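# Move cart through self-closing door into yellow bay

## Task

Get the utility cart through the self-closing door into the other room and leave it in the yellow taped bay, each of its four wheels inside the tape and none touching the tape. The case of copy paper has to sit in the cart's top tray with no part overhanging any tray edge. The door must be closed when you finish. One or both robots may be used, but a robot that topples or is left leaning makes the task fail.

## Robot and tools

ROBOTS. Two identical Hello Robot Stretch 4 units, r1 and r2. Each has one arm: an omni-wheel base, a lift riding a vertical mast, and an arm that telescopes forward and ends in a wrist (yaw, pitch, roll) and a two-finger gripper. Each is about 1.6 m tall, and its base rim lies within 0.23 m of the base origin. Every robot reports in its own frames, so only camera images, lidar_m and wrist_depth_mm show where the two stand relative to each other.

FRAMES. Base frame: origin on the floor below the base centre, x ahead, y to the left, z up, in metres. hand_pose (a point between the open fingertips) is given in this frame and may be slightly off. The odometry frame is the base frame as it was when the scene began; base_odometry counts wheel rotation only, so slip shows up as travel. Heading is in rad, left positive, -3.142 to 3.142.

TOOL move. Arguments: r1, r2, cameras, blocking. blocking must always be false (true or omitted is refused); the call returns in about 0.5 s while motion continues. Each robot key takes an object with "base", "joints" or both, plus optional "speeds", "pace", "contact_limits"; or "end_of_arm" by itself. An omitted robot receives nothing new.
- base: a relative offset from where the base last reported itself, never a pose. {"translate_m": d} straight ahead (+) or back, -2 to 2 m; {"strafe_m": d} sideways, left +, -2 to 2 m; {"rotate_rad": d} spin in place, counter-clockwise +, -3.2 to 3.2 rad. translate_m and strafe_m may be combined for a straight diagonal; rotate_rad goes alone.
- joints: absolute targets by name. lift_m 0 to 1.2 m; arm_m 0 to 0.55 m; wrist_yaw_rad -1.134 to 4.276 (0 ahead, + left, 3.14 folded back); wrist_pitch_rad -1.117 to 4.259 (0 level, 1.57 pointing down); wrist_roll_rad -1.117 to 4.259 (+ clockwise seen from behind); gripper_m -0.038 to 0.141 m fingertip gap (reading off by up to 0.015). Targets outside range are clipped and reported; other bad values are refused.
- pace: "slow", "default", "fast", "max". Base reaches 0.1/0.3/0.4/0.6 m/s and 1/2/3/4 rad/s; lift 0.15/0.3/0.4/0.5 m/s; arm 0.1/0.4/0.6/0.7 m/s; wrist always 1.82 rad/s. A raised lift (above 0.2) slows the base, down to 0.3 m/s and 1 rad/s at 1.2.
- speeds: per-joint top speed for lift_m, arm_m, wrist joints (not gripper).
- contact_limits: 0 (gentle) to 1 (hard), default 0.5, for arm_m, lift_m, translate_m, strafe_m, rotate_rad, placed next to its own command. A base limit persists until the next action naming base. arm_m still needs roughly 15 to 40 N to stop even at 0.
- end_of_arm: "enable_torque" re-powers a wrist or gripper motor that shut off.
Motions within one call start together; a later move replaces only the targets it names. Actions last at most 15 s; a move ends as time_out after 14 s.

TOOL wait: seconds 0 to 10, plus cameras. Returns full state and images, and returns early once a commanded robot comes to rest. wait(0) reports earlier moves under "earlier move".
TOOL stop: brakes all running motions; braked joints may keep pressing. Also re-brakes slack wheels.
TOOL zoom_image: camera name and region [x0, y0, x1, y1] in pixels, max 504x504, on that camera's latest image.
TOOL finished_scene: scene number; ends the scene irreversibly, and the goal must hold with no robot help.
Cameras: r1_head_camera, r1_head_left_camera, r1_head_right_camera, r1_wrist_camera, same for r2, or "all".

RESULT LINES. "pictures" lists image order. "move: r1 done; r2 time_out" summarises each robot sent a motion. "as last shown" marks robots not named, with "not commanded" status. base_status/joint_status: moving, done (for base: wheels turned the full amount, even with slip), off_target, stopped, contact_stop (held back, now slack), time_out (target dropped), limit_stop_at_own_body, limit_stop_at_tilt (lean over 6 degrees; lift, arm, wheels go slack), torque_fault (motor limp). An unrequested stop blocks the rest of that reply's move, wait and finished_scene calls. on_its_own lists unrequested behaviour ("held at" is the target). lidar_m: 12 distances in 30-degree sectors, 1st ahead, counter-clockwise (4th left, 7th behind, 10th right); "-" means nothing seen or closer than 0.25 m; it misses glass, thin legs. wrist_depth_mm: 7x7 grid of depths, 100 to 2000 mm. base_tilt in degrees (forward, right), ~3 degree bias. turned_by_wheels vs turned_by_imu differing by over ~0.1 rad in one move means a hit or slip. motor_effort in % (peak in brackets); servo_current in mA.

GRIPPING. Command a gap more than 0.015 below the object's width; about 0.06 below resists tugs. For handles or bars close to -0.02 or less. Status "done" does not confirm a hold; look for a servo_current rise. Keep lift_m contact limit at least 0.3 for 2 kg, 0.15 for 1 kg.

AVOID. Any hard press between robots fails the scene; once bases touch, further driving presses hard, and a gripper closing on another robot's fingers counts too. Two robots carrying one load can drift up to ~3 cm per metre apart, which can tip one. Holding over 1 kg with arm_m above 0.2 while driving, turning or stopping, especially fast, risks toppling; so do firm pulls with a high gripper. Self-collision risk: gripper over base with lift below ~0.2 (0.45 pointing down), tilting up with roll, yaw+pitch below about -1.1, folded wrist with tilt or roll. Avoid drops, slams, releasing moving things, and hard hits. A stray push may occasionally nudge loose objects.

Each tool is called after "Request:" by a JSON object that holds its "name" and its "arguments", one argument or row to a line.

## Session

Request:
{"name": "move", "arguments": {
  "blocking": false
}}

Scene clock: 0.00 s.
r1.base_odometry: x=+0.000 y=+0.000 heading=+0.000
r1.turned_by_wheels: +0.000
r1.turned_by_imu: +0.000
r1.base_tilt: forward=-1.6 right=+1.3
r1.lidar_m: 0.96 1.73 2.02 2.40 3.92 1.60 0.85 0.77 0.78 0.89 0.77 0.78
r1.base_status: not commanded
r1.joint_positions: lift_m=+0.124 arm_m=+0.000 wrist_yaw_rad=+3.194 wrist_pitch_rad=+0.002 wrist_roll_rad=+0.000 gripper_m=+0.056
r1.joint_status: not commanded
r1.measured_speeds: all 0
r1.motor_effort: lift_m=+19 arm_m=-4 wheel_0=-2 wheel_1=+1 wheel_2=+0
r1.servo_current: wrist_yaw_rad=59 wrist_pitch_rad=46 wrist_roll_rad=46 gripper_m=39
r1.hand_pose: x=-0.1216 y=+0.0722 z=+0.3019 quat_wxyz=(-0.026, -0.001, +0.000, +1.000) (m; r1's base frame)
r1.wrist_depth_mm: - 135 - - - - - / - 123 135 - - - - / - 121 191 - - - - / 110 136 194 - - - - / 137 - - - 1618 - - / 226 - 190 1098 188 1160 1118 / 224 163 750 798 768 768 759
r2.base_odometry: x=+0.000 y=+0.000 heading=+0.000
r2.turned_by_wheels: +0.000
r2.turned_by_imu: +0.000
r2.base_tilt: forward=-0.6 right=+0.1
r2.lidar_m: 1.29 1.32 1.58 2.33 2.36 2.78 1.41 1.41 2.77 2.39 2.42 1.48
r2.base_status: not commanded
r2.joint_positions: lift_m=+0.200 arm_m=+0.000 wrist_yaw_rad=+3.211 wrist_pitch_rad=+0.001 wrist_roll_rad=+0.000 gripper_m=+0.056
r2.joint_status: not commanded
r2.measured_speeds: all 0
r2.motor_effort: lift_m=+18 arm_m=-4 wheel_0=-1 wheel_1=+1 wheel_2=+1
r2.servo_current: wrist_yaw_rad=46 wrist_pitch_rad=39 wrist_roll_rad=52 gripper_m=52
r2.hand_pose: x=-0.1229 y=+0.0671 z=+0.3779 quat_wxyz=(-0.035, -0.001, +0.000, +0.999) (m; r2's base frame)
r2.wrist_depth_mm: - - 137 - - - - / - - 137 - - - - / - 109 138 - - - - / - 140 175 - - - - / 214 - - - - - - / 213 1281 196 1255 190 1336 1182 / 208 243 866 - - 854 878
pictures: r1_head_camera, r1_head_left_camera, r1_head_right_camera, r1_wrist_camera, r2_head_camera, r2_head_left_camera, r2_head_right_camera, r2_wrist_camera
Images, in order (width x height): r1_head_camera 420x560, r1_head_left_camera 420x672, r1_head_right_camera 420x672, r1_wrist_camera 616x392, r2_head_camera 420x560, r2_head_left_camera 420x672, r2_head_right_camera 420x672, r2_wrist_camera 616x392.

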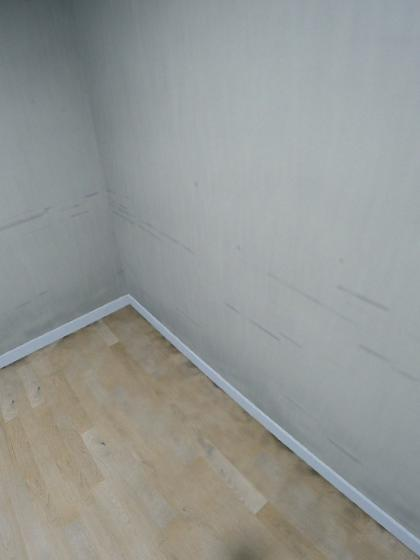

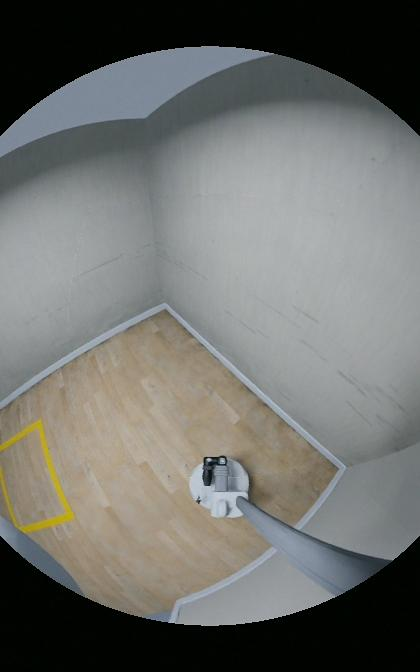

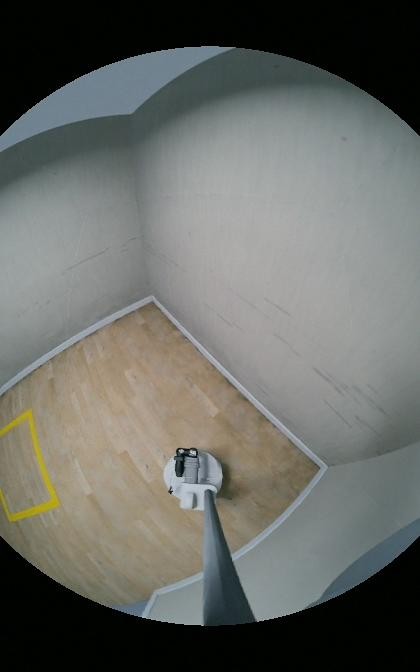

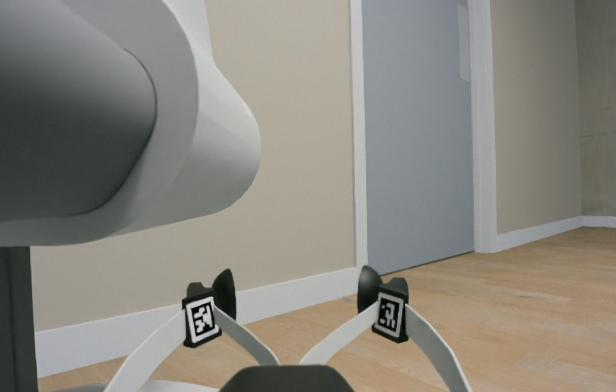

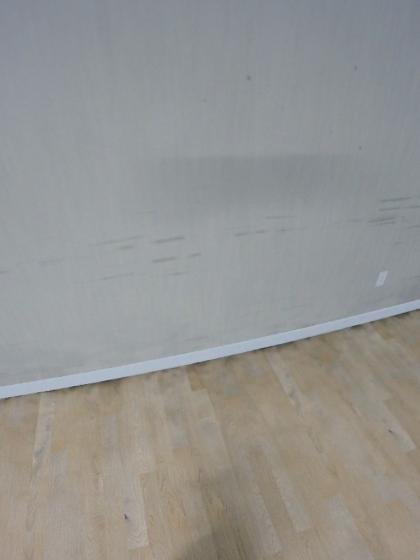

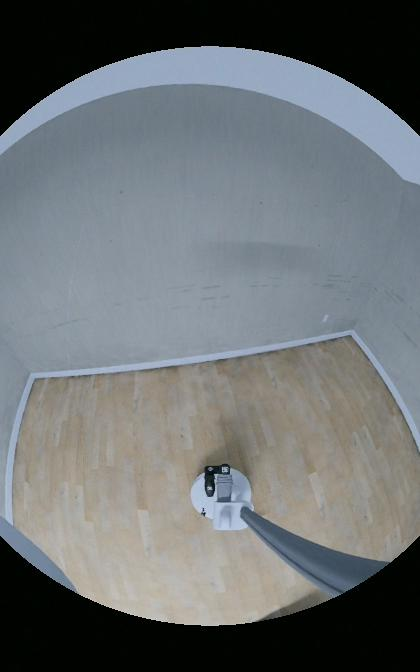

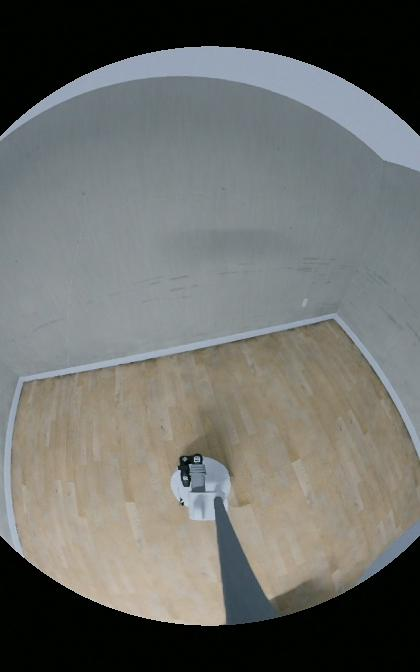

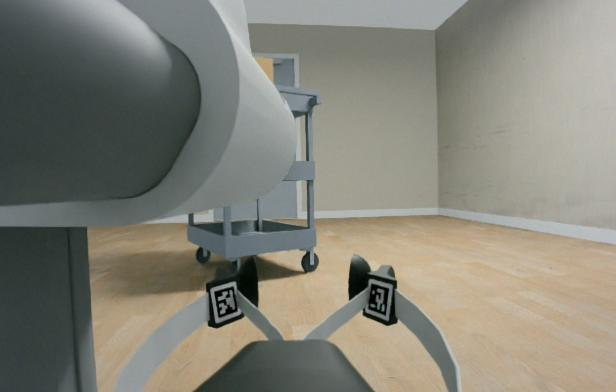

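Request:
{"name": "move", "arguments": {
  "blocking": false,
  "r1": {"base":{"rotate_rad":2.5}},
  "r2": {"base":{"rotate_rad":3.1}},
  "cameras": []
}}

Request:
{"name": "wait", "arguments": {
  "seconds": 4,
  "cameras": []
}}

Request:
{"name": "wait", "arguments": {
  "seconds": 2,
  "cameras": ["r1_head_camera","r1_head_left_camera","r2_head_camera","r2_head_left_camera","r2_head_right_camera"]
}}

Scene clock: 6.57 s.
move: r1 moving; r2 moving
r1.base_odometry: x=+0.000 y=+0.000 heading=+0.253
r1.turned_by_wheels: +0.253
r1.turned_by_imu: +0.253
r1.base_tilt: forward=-1.6 right=+1.3
r1.lidar_m: 1.15 2.01 2.11 2.98 2.65 1.07 0.80 0.74 0.81 0.80 0.72 0.82
r1.base_status: rotate_rad moving
r1.joint_positions: lift_m=+0.124 arm_m=+0.000 wrist_yaw_rad=+3.194 wrist_pitch_rad=+0.002 wrist_roll_rad=+0.000 gripper_m=+0.056
r1.joint_status: not commanded
r1.measured_speeds: translate_m=+0.000 strafe_m=+0.000 rotate_rad=+0.974 lift_m=+0.000 arm_m=+0.000 wrist_yaw_rad=+0.000 wrist_pitch_rad=+0.000 wrist_roll_rad=+0.000
r1.motor_effort: lift_m=+19(20) arm_m=-4(4) wheel_0=-7(9) wheel_1=-6(7) wheel_2=-6(7)
r1.servo_current: wrist_yaw_rad=46(59) wrist_pitch_rad=39(52) wrist_roll_rad=33(65) gripper_m=39(46)
r1.hand_pose: x=-0.1216 y=+0.0722 z=+0.3019 quat_wxyz=(-0.026, -0.001, +0.000, +1.000) (m; r1's base frame)
r1.wrist_depth_mm: - 135 - - - - 1808 / - 123 135 - - - 1808 / - 121 192 - - - 1756 / 111 136 195 - - - 1808 / 137 - - - - - 1756 / 226 - 190 976 188 1118 1138 / 224 152 759 798 778 750 759
r2.base_odometry: x=+0.000 y=+0.000 heading=+0.252
r2.turned_by_wheels: +0.252
r2.turned_by_imu: +0.245
r2.base_tilt: forward=-0.7 right=+0.0
r2.lidar_m: 1.29 1.38 1.94 2.33 2.46 3.37 1.44 3.35 2.49 2.40 1.84 1.36
r2.base_status: rotate_rad moving
r2.joint_positions: lift_m=+0.200 arm_m=+0.000 wrist_yaw_rad=+3.211 wrist_pitch_rad=+0.001 wrist_roll_rad=+0.000 gripper_m=+0.056
r2.joint_status: not commanded
r2.measured_speeds: translate_m=+0.002 strafe_m=+0.000 rotate_rad=+0.977 lift_m=+0.000 arm_m=+0.000 wrist_yaw_rad=+0.000 wrist_pitch_rad=+0.000 wrist_roll_rad=+0.000
r2.motor_effort: lift_m=+18(18) arm_m=-4(4) wheel_0=-4(9) wheel_1=-10(10) wheel_2=-10(11)
r2.servo_current: wrist_yaw_rad=52(52) wrist_pitch_rad=46(46) wrist_roll_rad=52(65) gripper_m=46(52)
r2.hand_pose: x=-0.1229 y=+0.0671 z=+0.3779 quat_wxyz=(-0.035, -0.001, +0.000, +0.999) (m; r2's base frame)
r2.wrist_depth_mm: - - 137 - - - - / - - 137 1756 - - - / - 109 138 286 - - - / - 140 176 - - - - / 214 - - - - - - / 213 1281 196 1308 190 1336 1182 / 208 242 878 - - 854 878
pictures: none
No camera images: "cameras" was empty.

Scene clock: 8.60 s.
earlier move: r1 done; r2 moving
r1.base_odometry: x=+0.000 y=+0.000 heading=+2.500
r1.turned_by_wheels: +2.247
r1.turned_by_imu: +2.259
r1.base_tilt: forward=-1.6 right=+1.3
r1.lidar_m: 2.04 0.94 0.74 0.75 0.85 0.78 0.76 0.87 1.41 2.03 2.26 3.60
r1.base_status: done
r1.joint_positions: lift_m=+0.124 arm_m=+0.000 wrist_yaw_rad=+3.194 wrist_pitch_rad=+0.002 wrist_roll_rad=+0.000 gripper_m=+0.056
r1.joint_status: not commanded
r1.measured_speeds: all 0
r1.motor_effort: lift_m=+20(20) arm_m=-4(4) wheel_0=-3(10) wheel_1=+0(9) wheel_2=+0(8)
r1.servo_current: wrist_yaw_rad=52(65) wrist_pitch_rad=33(52) wrist_roll_rad=39(65) gripper_m=39(52)
r1.hand_pose: x=-0.1216 y=+0.0722 z=+0.3019 quat_wxyz=(-0.026, -0.001, +0.000, +1.000) (m; r1's base frame)
r1.wrist_depth_mm: - 135 - - - - - / - 124 135 - - - - / - 121 192 - - - - / 111 136 194 - - - - / 137 - - - - - - / 226 - 190 - 187 - - / 759 759 750 143 732 683 750
r2.base_odometry: x=+0.000 y=+0.000 heading=+3.099
r2.turned_by_wheels: +2.847
r2.turned_by_imu: +2.771
r2.base_tilt: forward=-0.7 right=+0.1
r2.lidar_m: 1.45 1.40 2.86 2.39 2.37 1.55 1.31 1.31 1.54 2.35 2.34 2.68
r2.base_status: rotate_rad moving
r2.joint_positions: lift_m=+0.200 arm_m=+0.000 wrist_yaw_rad=+3.211 wrist_pitch_rad=+0.001 wrist_roll_rad=+0.000 gripper_m=+0.056
r2.joint_status: not commanded
r2.measured_speeds: translate_m=+0.000 strafe_m=+0.000 rotate_rad=+0.058 lift_m=+0.000 arm_m=+0.000 wrist_yaw_rad=+0.000 wrist_pitch_rad=+0.000 wrist_roll_rad=+0.000
r2.motor_effort: lift_m=+18(18) arm_m=-4(4) wheel_0=-4(10) wheel_1=-2(10) wheel_2=-4(13)
r2.servo_current: wrist_yaw_rad=46(52) wrist_pitch_rad=46(46) wrist_roll_rad=46(65) gripper_m=52(52)
r2.hand_pose: x=-0.1228 y=+0.0671 z=+0.3779 quat_wxyz=(-0.035, -0.001, +0.000, +0.999) (m; r2's base frame)
r2.wrist_depth_mm: - - 137 - - - - / - 107 137 - - - - / - 110 138 235 - - - / - 140 165 - - - - / 216 - - - - - - / 213 1205 193 1138 190 1336 1205 / 211 243 878 - - 854 854
wait: 2.03 of 4 s (r1 has come to rest)
pictures: none
No camera images: "cameras" was empty.

Scene clock: 8.90 s.
earlier move: r2 done
r1.base_odometry: x=+0.000 y=+0.000 heading=+2.500
r1.turned_by_wheels: +0.000
r1.turned_by_imu: +0.000
r1.base_tilt: forward=-1.6 right=+1.3
r1.lidar_m: 2.03 0.95 0.76 0.75 0.83 0.78 0.77 0.87 1.42 2.02 2.27 3.59
r1.base_status: done
r1.joint_positions: lift_m=+0.124 arm_m=+0.000 wrist_yaw_rad=+3.194 wrist_pitch_rad=+0.002 wrist_roll_rad=+0.000 gripper_m=+0.056
r1.joint_status: not commanded
r1.measured_speeds: all 0
r1.motor_effort: lift_m=+20(20) arm_m=-4(4) wheel_0=-2(10) wheel_1=+0(9) wheel_2=+0(8)
r1.servo_current: wrist_yaw_rad=39(65) wrist_pitch_rad=46(52) wrist_roll_rad=39(65) gripper_m=39(52)
r1.hand_pose: x=-0.1216 y=+0.0722 z=+0.3019 quat_wxyz=(-0.026, -0.001, +0.000, +1.000) (m; r1's base frame)
r1.wrist_depth_mm: - 135 - - - - - / - 123 135 - - - - / - 121 191 - - - - / 110 136 195 - - - - / 137 - - - - - - / 226 - 190 - 187 - - / 750 759 759 143 741 683 741
r2.base_odometry: x=+0.000 y=+0.000 heading=+3.099
r2.turned_by_wheels: +0.000
r2.turned_by_imu: +0.000
r2.base_tilt: forward=-0.7 right=+0.1
r2.lidar_m: 1.44 1.40 2.85 2.39 2.36 1.57 1.33 1.28 1.50 2.35 2.34 2.68
r2.base_status: done
r2.joint_positions: lift_m=+0.200 arm_m=+0.000 wrist_yaw_rad=+3.211 wrist_pitch_rad=+0.001 wrist_roll_rad=+0.000 gripper_m=+0.056
r2.joint_status: not commanded
r2.measured_speeds: all 0
r2.motor_effort: lift_m=+18(18) arm_m=-4(4) wheel_0=-3(10) wheel_1=-2(10) wheel_2=-4(13)
r2.servo_current: wrist_yaw_rad=52(52) wrist_pitch_rad=39(46) wrist_roll_rad=46(65) gripper_m=52(52)
r2.hand_pose: x=-0.1228 y=+0.0671 z=+0.3779 quat_wxyz=(-0.035, -0.001, +0.000, +0.999) (m; r2's base frame)
r2.wrist_depth_mm: - - 137 - - - - / - 107 137 - - - - / - 110 138 236 - - - / - 140 165 - - - - / 216 - - - - - - / 213 1182 192 1182 190 1308 1182 / 211 245 878 - - 842 878
wait: 0.30 of 2 s (r2 has come to rest)
pictures: r1_head_camera, r1_head_left_camera, r2_head_camera, r2_head_left_camera, r2_head_right_camera
Images, in order (width x height): r1_head_camera 420x560, r1_head_left_camera 420x672, r2_head_camera 420x560, r2_head_left_camera 420x672, r2_head_right_camera 420x672.

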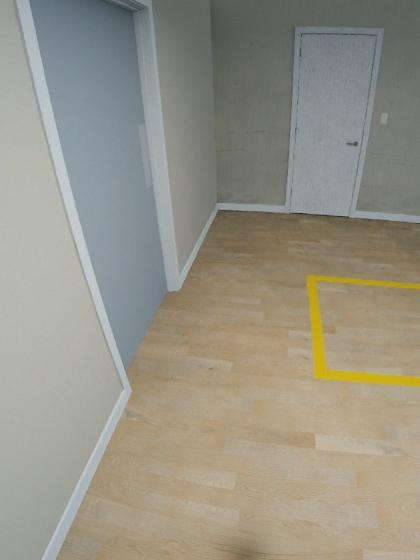

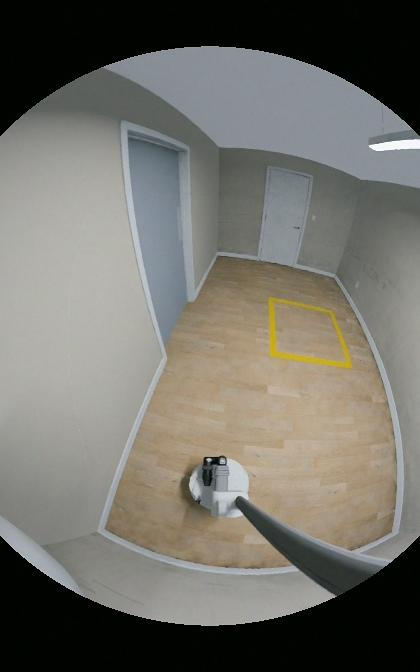

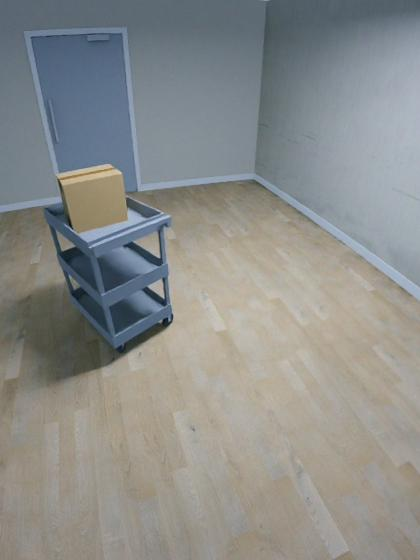

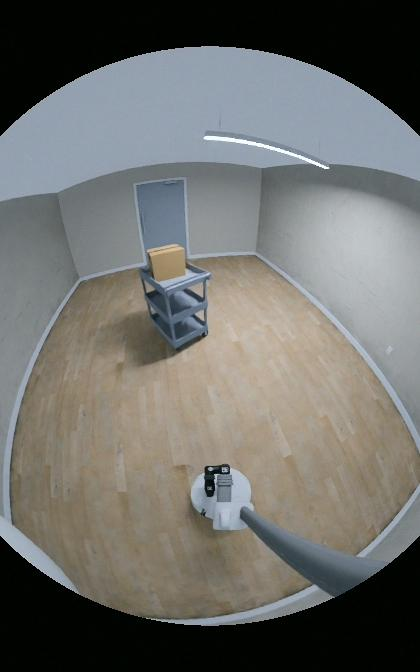

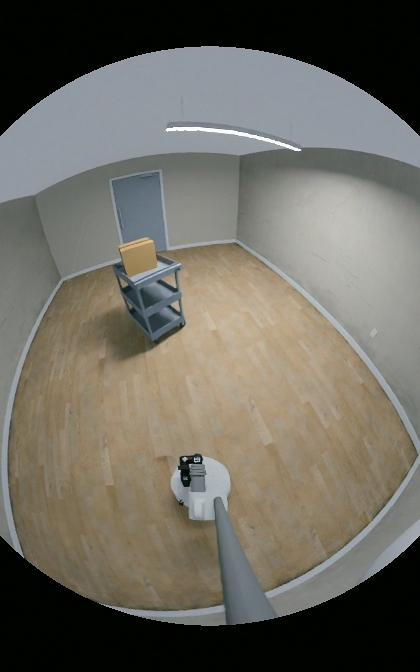

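Request:
{"name": "zoom_image", "arguments": {
  "camera": "r2_head_camera",
  "region": [10, 10, 260, 370]
}}

Scaled by 1.400 from the camera's 420x560 image, which has a finer 1200x1600 frame.

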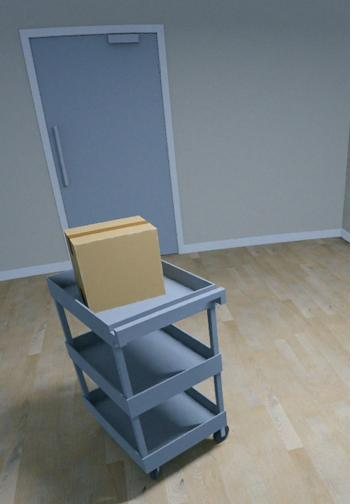

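Request:
{"name": "move", "arguments": {
  "blocking": false,
  "r1": {"base":{"translate_m":1.37,"strafe_m":-0.33},"pace":"fast"},
  "r2": {"base":{"rotate_rad":0.21},"joints":{"lift_m":0.681,"wrist_yaw_rad":0,"wrist_roll_rad":1.57,"gripper_m":0.12}},
  "cameras": []
}}

Request:
{"name": "wait", "arguments": {
  "seconds": 3,
  "cameras": []
}}

Request:
{"name": "wait", "arguments": {
  "seconds": 5,
  "cameras": []
}}

Request:
{"name": "move", "arguments": {
  "blocking": false,
  "r1": {"base":{"rotate_rad":1.36}},
  "cameras": []
}}

Request:
{"name": "wait", "arguments": {
  "seconds": 4,
  "cameras": ["r1_head_camera","r1_head_left_camera","r2_head_camera","r2_head_left_camera"]
}}

Scene clock: 65.07 s.
move: r1 moving; r2 moving
r1.base_odometry: x=-0.033 y=+0.040 heading=+2.500
r1.turned_by_wheels: +0.000
r1.turned_by_imu: +0.000
r1.base_tilt: forward=-1.6 right=+1.3
r1.lidar_m: 2.02 0.92 0.77 0.75 0.86 0.83 0.82 0.92 1.49 2.03 2.24 3.56
r1.base_status: translate_m moving; strafe_m moving
r1.joint_positions: lift_m=+0.124 arm_m=+0.000 wrist_yaw_rad=+3.194 wrist_pitch_rad=+0.002 wrist_roll_rad=+0.000 gripper_m=+0.056
r1.joint_status: not commanded
r1.measured_speeds: translate_m=+0.193 strafe_m=-0.048 rotate_rad=-0.002 lift_m=+0.000 arm_m=+0.000 wrist_yaw_rad=+0.000 wrist_pitch_rad=+0.000 wrist_roll_rad=+0.000
r1.motor_effort: lift_m=+19(20) arm_m=-4(4) wheel_0=+9(11) wheel_1=+5(6) wheel_2=-10(11)
r1.servo_current: wrist_yaw_rad=78(78) wrist_pitch_rad=39(46) wrist_roll_rad=39(52) gripper_m=39(46)
r1.hand_pose: x=-0.1216 y=+0.0722 z=+0.3019 quat_wxyz=(-0.026, -0.001, +0.000, +1.000) (m; r1's base frame)
r1.wrist_depth_mm: - 135 - - - - - / - 120 135 - - - - / - 123 177 - - - - / 110 136 198 - - - - / 137 - - - - - - / 224 - 190 - 188 - - / 750 759 741 788 778 715 759
r2.base_odometry: x=+0.000 y=+0.000 heading=-2.996
r2.turned_by_wheels: +0.188
r2.turned_by_imu: +0.184
r2.base_tilt: forward=-0.7 right=+0.0
r2.lidar_m: 1.40 1.89 2.56 2.38 2.09 1.42 1.28 1.34 1.71 2.34 2.37 3.03
r2.base_status: rotate_rad moving
r2.joint_positions: lift_m=+0.238 arm_m=+0.000 wrist_yaw_rad=+2.650 wrist_pitch_rad=+0.001 wrist_roll_rad=+0.588 gripper_m=+0.075
r2.joint_status: lift_m moving; wrist_yaw_rad moving; wrist_roll_rad moving; gripper_m moving
r2.measured_speeds: translate_m=+0.000 strafe_m=+0.001 rotate_rad=+0.314 lift_m=+0.146 arm_m=+0.000 wrist_yaw_rad=-1.734 wrist_pitch_rad=+0.000 wrist_roll_rad=+1.820
r2.motor_effort: lift_m=+23(24) arm_m=-4(4) wheel_0=-7(9) wheel_1=-4(9) wheel_2=-5(11)
r2.servo_current: wrist_yaw_rad=85(130) wrist_pitch_rad=39(46) wrist_roll_rad=46(98) gripper_m=85(98)
r2.hand_pose: x=-0.0420 y=+0.2132 z=+0.4157 quat_wxyz=(+0.233, +0.070, +0.281, +0.928) (m; r2's base frame)
r2.wrist_depth_mm: - - - - - - - / - - - - - - - / - - - - - - 1808 / - - - - 1921 1708 1182 / 258 - - - 1576 1138 878 / 246 - 189 1464 188 854 699 / - - - - 820 676 580
pictures: none
No camera images: "cameras" was empty.

Scene clock: 67.47 s.
earlier move: r1 moving; r2 done
r1.base_odometry: x=-0.618 y=+0.744 heading=+2.500
r1.turned_by_wheels: +0.000
r1.turned_by_imu: -0.001
r1.base_tilt: forward=-1.6 right=+1.3
r1.lidar_m: 2.00 1.12 0.81 0.81 0.90 1.49 1.73 1.95 1.99 1.94 2.17 2.99
r1.base_status: translate_m moving; strafe_m moving
r1.joint_positions: lift_m=+0.124 arm_m=+0.000 wrist_yaw_rad=+3.194 wrist_pitch_rad=+0.002 wrist_roll_rad=+0.000 gripper_m=+0.056
r1.joint_status: not commanded
r1.measured_speeds: translate_m=+0.389 strafe_m=-0.093 rotate_rad=+0.002 lift_m=+0.000 arm_m=+0.000 wrist_yaw_rad=+0.000 wrist_pitch_rad=+0.000 wrist_roll_rad=+0.000
r1.motor_effort: lift_m=+20(20) arm_m=-4(4) wheel_0=+6(13) wheel_1=+3(7) wheel_2=-6(13)
r1.servo_current: wrist_yaw_rad=65(78) wrist_pitch_rad=39(52) wrist_roll_rad=59(72) gripper_m=39(52)
r1.hand_pose: x=-0.1216 y=+0.0722 z=+0.3019 quat_wxyz=(-0.026, -0.001, +0.000, +1.000) (m; r1's base frame)
r1.wrist_depth_mm: - 134 - - - - - / - 122 135 - - - - / - 125 159 - - - - / 108 135 195 - - - - / 213 - 1708 - - - - / 991 1229 194 1182 187 1138 1118 / 759 759 759 778 778 768 768
r2.base_odometry: x=+0.000 y=+0.000 heading=-2.975
r2.turned_by_wheels: +0.021
r2.turned_by_imu: +0.021
r2.base_tilt: forward=-0.7 right=+0.1
r2.lidar_m: 1.38 2.07 2.52 2.40 2.05 1.43 1.32 1.34 1.73 2.33 2.39 3.11
r2.base_status: done
r2.joint_positions: lift_m=+0.681 arm_m=+0.000 wrist_yaw_rad=+0.003 wrist_pitch_rad=+0.001 wrist_roll_rad=+1.568 gripper_m=+0.120
r2.joint_status: all done
r2.measured_speeds: all 0
r2.motor_effort: lift_m=+21(25) arm_m=-4(4) wheel_0=-4(9) wheel_1=-3(9) wheel_2=-4(11)
r2.servo_current: wrist_yaw_rad=46(130) wrist_pitch_rad=39(46) wrist_roll_rad=52(104) gripper_m=52(111)
r2.hand_pose: x=+0.4596 y=-0.0866 z=+0.8586 quat_wxyz=(+0.708, +0.706, +0.001, +0.001) (m; r2's base frame)
r2.wrist_depth_mm: - - - - - 1661 1182 / - - - - - 1708 1205 / - - - - - 1808 1182 / - - - - - 1537 1182 / - - - 1464 1863 1430 1205 / - - 198 1430 195 1430 1182 / - - - - - 1756 1205
wait: 2.40 of 3 s (r2 has come to rest)
pictures: none
No camera images: "cameras" was empty.

Scene clock: 69.43 s.
earlier move: r1 done
r1.base_odometry: x=-0.900 y=+1.084 heading=+2.500
r1.turned_by_wheels: +0.000
r1.turned_by_imu: +0.000
r1.base_tilt: forward=-1.6 right=+1.3
r1.lidar_m: 2.04 1.09 0.93 0.88 0.92 1.50 2.17 2.41 1.96 1.94 2.14 2.53
r1.base_status: done
r1.joint_positions: lift_m=+0.124 arm_m=+0.000 wrist_yaw_rad=+3.194 wrist_pitch_rad=+0.002 wrist_roll_rad=+0.000 gripper_m=+0.056
r1.joint_status: not commanded
r1.measured_speeds: all 0
r1.motor_effort: lift_m=+19(20) arm_m=-4(4) wheel_0=-2(13) wheel_1=+0(7) wheel_2=+0(13)
r1.servo_current: wrist_yaw_rad=52(78) wrist_pitch_rad=39(52) wrist_roll_rad=65(72) gripper_m=39(52)
r1.hand_pose: x=-0.1216 y=+0.0722 z=+0.3019 quat_wxyz=(-0.026, -0.001, +0.000, +1.000) (m; r1's base frame)
r1.wrist_depth_mm: - 135 - - - - - / - 123 146 - - - - / - 121 191 - - - - / 111 136 206 - - - - / 216 - - - - - 1499 / 1008 1229 193 1205 187 1138 1078 / 750 759 759 798 788 759 759
r2.base_odometry: x=+0.000 y=+0.000 heading=-2.975
r2.turned_by_wheels: +0.000
r2.turned_by_imu: +0.000
r2.base_tilt: forward=-0.7 right=+0.1
r2.lidar_m: 1.39 2.07 2.50 2.37 2.06 1.41 1.29 1.33 1.75 2.32 2.39 3.07
r2.base_status: done
r2.joint_positions: lift_m=+0.681 arm_m=+0.000 wrist_yaw_rad=+0.003 wrist_pitch_rad=+0.001 wrist_roll_rad=+1.568 gripper_m=+0.120
r2.joint_status: all done
r2.measured_speeds: all 0
r2.motor_effort: lift_m=+21(25) arm_m=-4(4) wheel_0=-4(9) wheel_1=-3(9) wheel_2=-4(11)
r2.servo_current: wrist_yaw_rad=52(130) wrist_pitch_rad=46(46) wrist_roll_rad=46(104) gripper_m=46(111)
r2.hand_pose: x=+0.4596 y=-0.0866 z=+0.8586 quat_wxyz=(+0.708, +0.706, +0.001, +0.001) (m; r2's base frame)
r2.wrist_depth_mm: - - - - - 1661 1160 / - - - - - 1708 1182 / - - - - - 1708 1182 / - - - - - 1576 1205 / - - - 1464 1863 1397 1205 / - - 198 1464 196 1397 1205 / - - - - - 1756 1205
wait: 1.97 of 5 s (r1 has come to rest)
pictures: none
No camera images: "cameras" was empty.

Scene clock: 69.93 s.
move: r1 moving
r1.base_odometry: x=-0.900 y=+1.084 heading=+2.752
r1.turned_by_wheels: +0.253
r1.turned_by_imu: +0.253
r1.base_tilt: forward=-1.6 right=+1.2
r1.lidar_m: 1.38 0.99 0.90 0.90 1.12 2.17 2.23 2.11 1.96 1.98 2.57 2.53
r1.base_status: rotate_rad moving
r1.joint_positions: lift_m=+0.124 arm_m=+0.000 wrist_yaw_rad=+3.194 wrist_pitch_rad=+0.002 wrist_roll_rad=+0.000 gripper_m=+0.056
r1.joint_status: not commanded
r1.measured_speeds: translate_m=+0.002 strafe_m=+0.000 rotate_rad=+0.972 lift_m=+0.000 arm_m=+0.000 wrist_yaw_rad=+0.000 wrist_pitch_rad=+0.000 wrist_roll_rad=+0.000
r1.motor_effort: lift_m=+19(20) arm_m=-4(4) wheel_0=-9(9) wheel_1=-7(8) wheel_2=-7(7)
r1.servo_current: wrist_yaw_rad=39(59) wrist_pitch_rad=46(52) wrist_roll_rad=33(59) gripper_m=46(46)
r1.hand_pose: x=-0.1216 y=+0.0722 z=+0.3019 quat_wxyz=(-0.026, -0.001, +0.000, +1.000) (m; r1's base frame)
r1.wrist_depth_mm: - 135 - - - - - / - 124 146 - - - - / - 121 191 - - - - / 111 135 206 - - - - / 216 - - - - - 1756 / 1008 1255 191 1182 188 1138 1118 / 741 759 759 798 788 759 768
r2: as last shown
r2.lidar_m: 1.37 2.04 2.57 2.37 2.05 1.42 1.28 1.33 1.76 2.35 2.39 3.11
r2.motor_effort: lift_m=+21(21) arm_m=-4(4) wheel_0=-4(4) wheel_1=-3(3) wheel_2=-4(4)
r2.servo_current: wrist_yaw_rad=52(52) wrist_pitch_rad=39(39) wrist_roll_rad=46(52) gripper_m=46(52)
r2.wrist_depth_mm: - - - - - 1708 1160 / - - - - - 1756 1182 / - - - - - 1756 1205 / - - - - - 1537 1205 / - - - 1464 1808 1464 1182 / - - 198 1430 195 1397 1182 / - - - - - 1756 1205
pictures: none
No camera images: "cameras" was empty.

Scene clock: 71.37 s.
earlier move: r1 done
r1.base_odometry: x=-0.900 y=+1.084 heading=-2.424
r1.turned_by_wheels: +1.107
r1.turned_by_imu: +1.113
r1.base_tilt: forward=-1.6 right=+1.3
r1.lidar_m: 0.91 0.88 1.14 2.16 2.25 2.03 1.94 2.02 2.67 2.52 1.28 0.98
r1.base_status: done
r1.joint_positions: lift_m=+0.124 arm_m=+0.000 wrist_yaw_rad=+3.194 wrist_pitch_rad=+0.002 wrist_roll_rad=+0.000 gripper_m=+0.056
r1.joint_status: not commanded
r1.measured_speeds: all 0
r1.motor_effort: lift_m=+20(20) arm_m=-4(4) wheel_0=-3(9) wheel_1=-3(9) wheel_2=-2(8)
r1.servo_current: wrist_yaw_rad=52(65) wrist_pitch_rad=39(52) wrist_roll_rad=46(65) gripper_m=46(46)
r1.hand_pose: x=-0.1216 y=+0.0722 z=+0.3019 quat_wxyz=(-0.026, -0.001, +0.000, +1.000) (m; r1's base frame)
r1.wrist_depth_mm: - 135 - - - - - / - 123 146 - - - - / - 121 191 - - - - / 110 135 206 - - - - / 216 - - - - - - / 1008 1205 193 1205 187 1138 1078 / 750 759 759 143 788 768 768
r2.base_odometry: x=+0.000 y=+0.000 heading=-2.975
r2.turned_by_wheels: +0.000
r2.turned_by_imu: +0.000
r2.base_tilt: forward=-0.6 right=+0.1
r2.lidar_m: 1.38 2.03 2.54 2.37 2.05 1.40 1.30 1.33 1.77 2.34 2.37 3.10
r2.base_status: not commanded
r2.joint_positions: lift_m=+0.681 arm_m=+0.000 wrist_yaw_rad=+0.003 wrist_pitch_rad=+0.001 wrist_roll_rad=+1.568 gripper_m=+0.120
r2.joint_status: not commanded
r2.measured_speeds: all 0
r2.motor_effort: lift_m=+21(21) arm_m=-4(4) wheel_0=-4(4) wheel_1=-2(3) wheel_2=-4(5)
r2.servo_current: wrist_yaw_rad=59(65) wrist_pitch_rad=39(52) wrist_roll_rad=46(59) gripper_m=46(59)
r2.hand_pose: x=+0.4596 y=-0.0866 z=+0.8586 quat_wxyz=(+0.708, +0.706, +0.001, +0.001) (m; r2's base frame)
r2.wrist_depth_mm: - - - - - 1708 1205 / - - - - - 1708 1182 / - - - - - 1708 1160 / - - - - - 1499 1205 / - - - 1537 1863 1430 1205 / - - 199 1464 195 1397 1205 / - - - - - 1708 1182
wait: 1.43 of 4 s (r1 has come to rest)
pictures: r1_head_camera, r1_head_left_camera, r2_head_camera, r2_head_left_camera
Images, in order (width x height): r1_head_camera 420x560, r1_head_left_camera 420x672, r2_head_camera 420x560, r2_head_left_camera 420x672.

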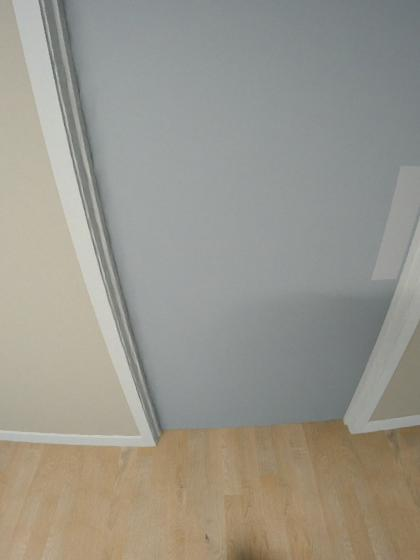

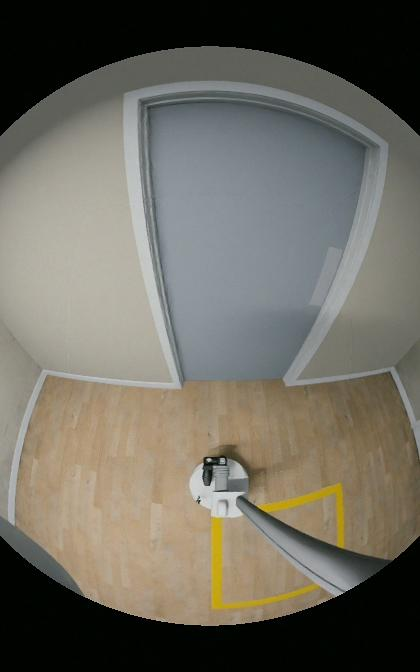

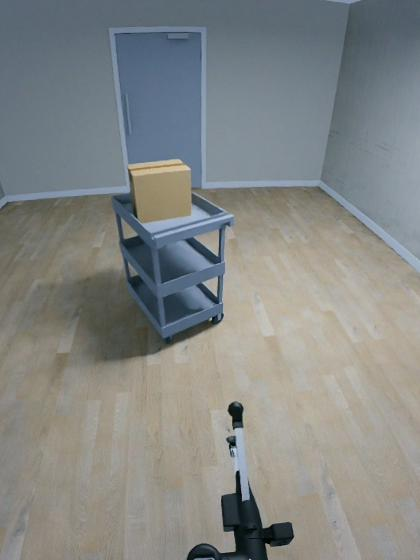

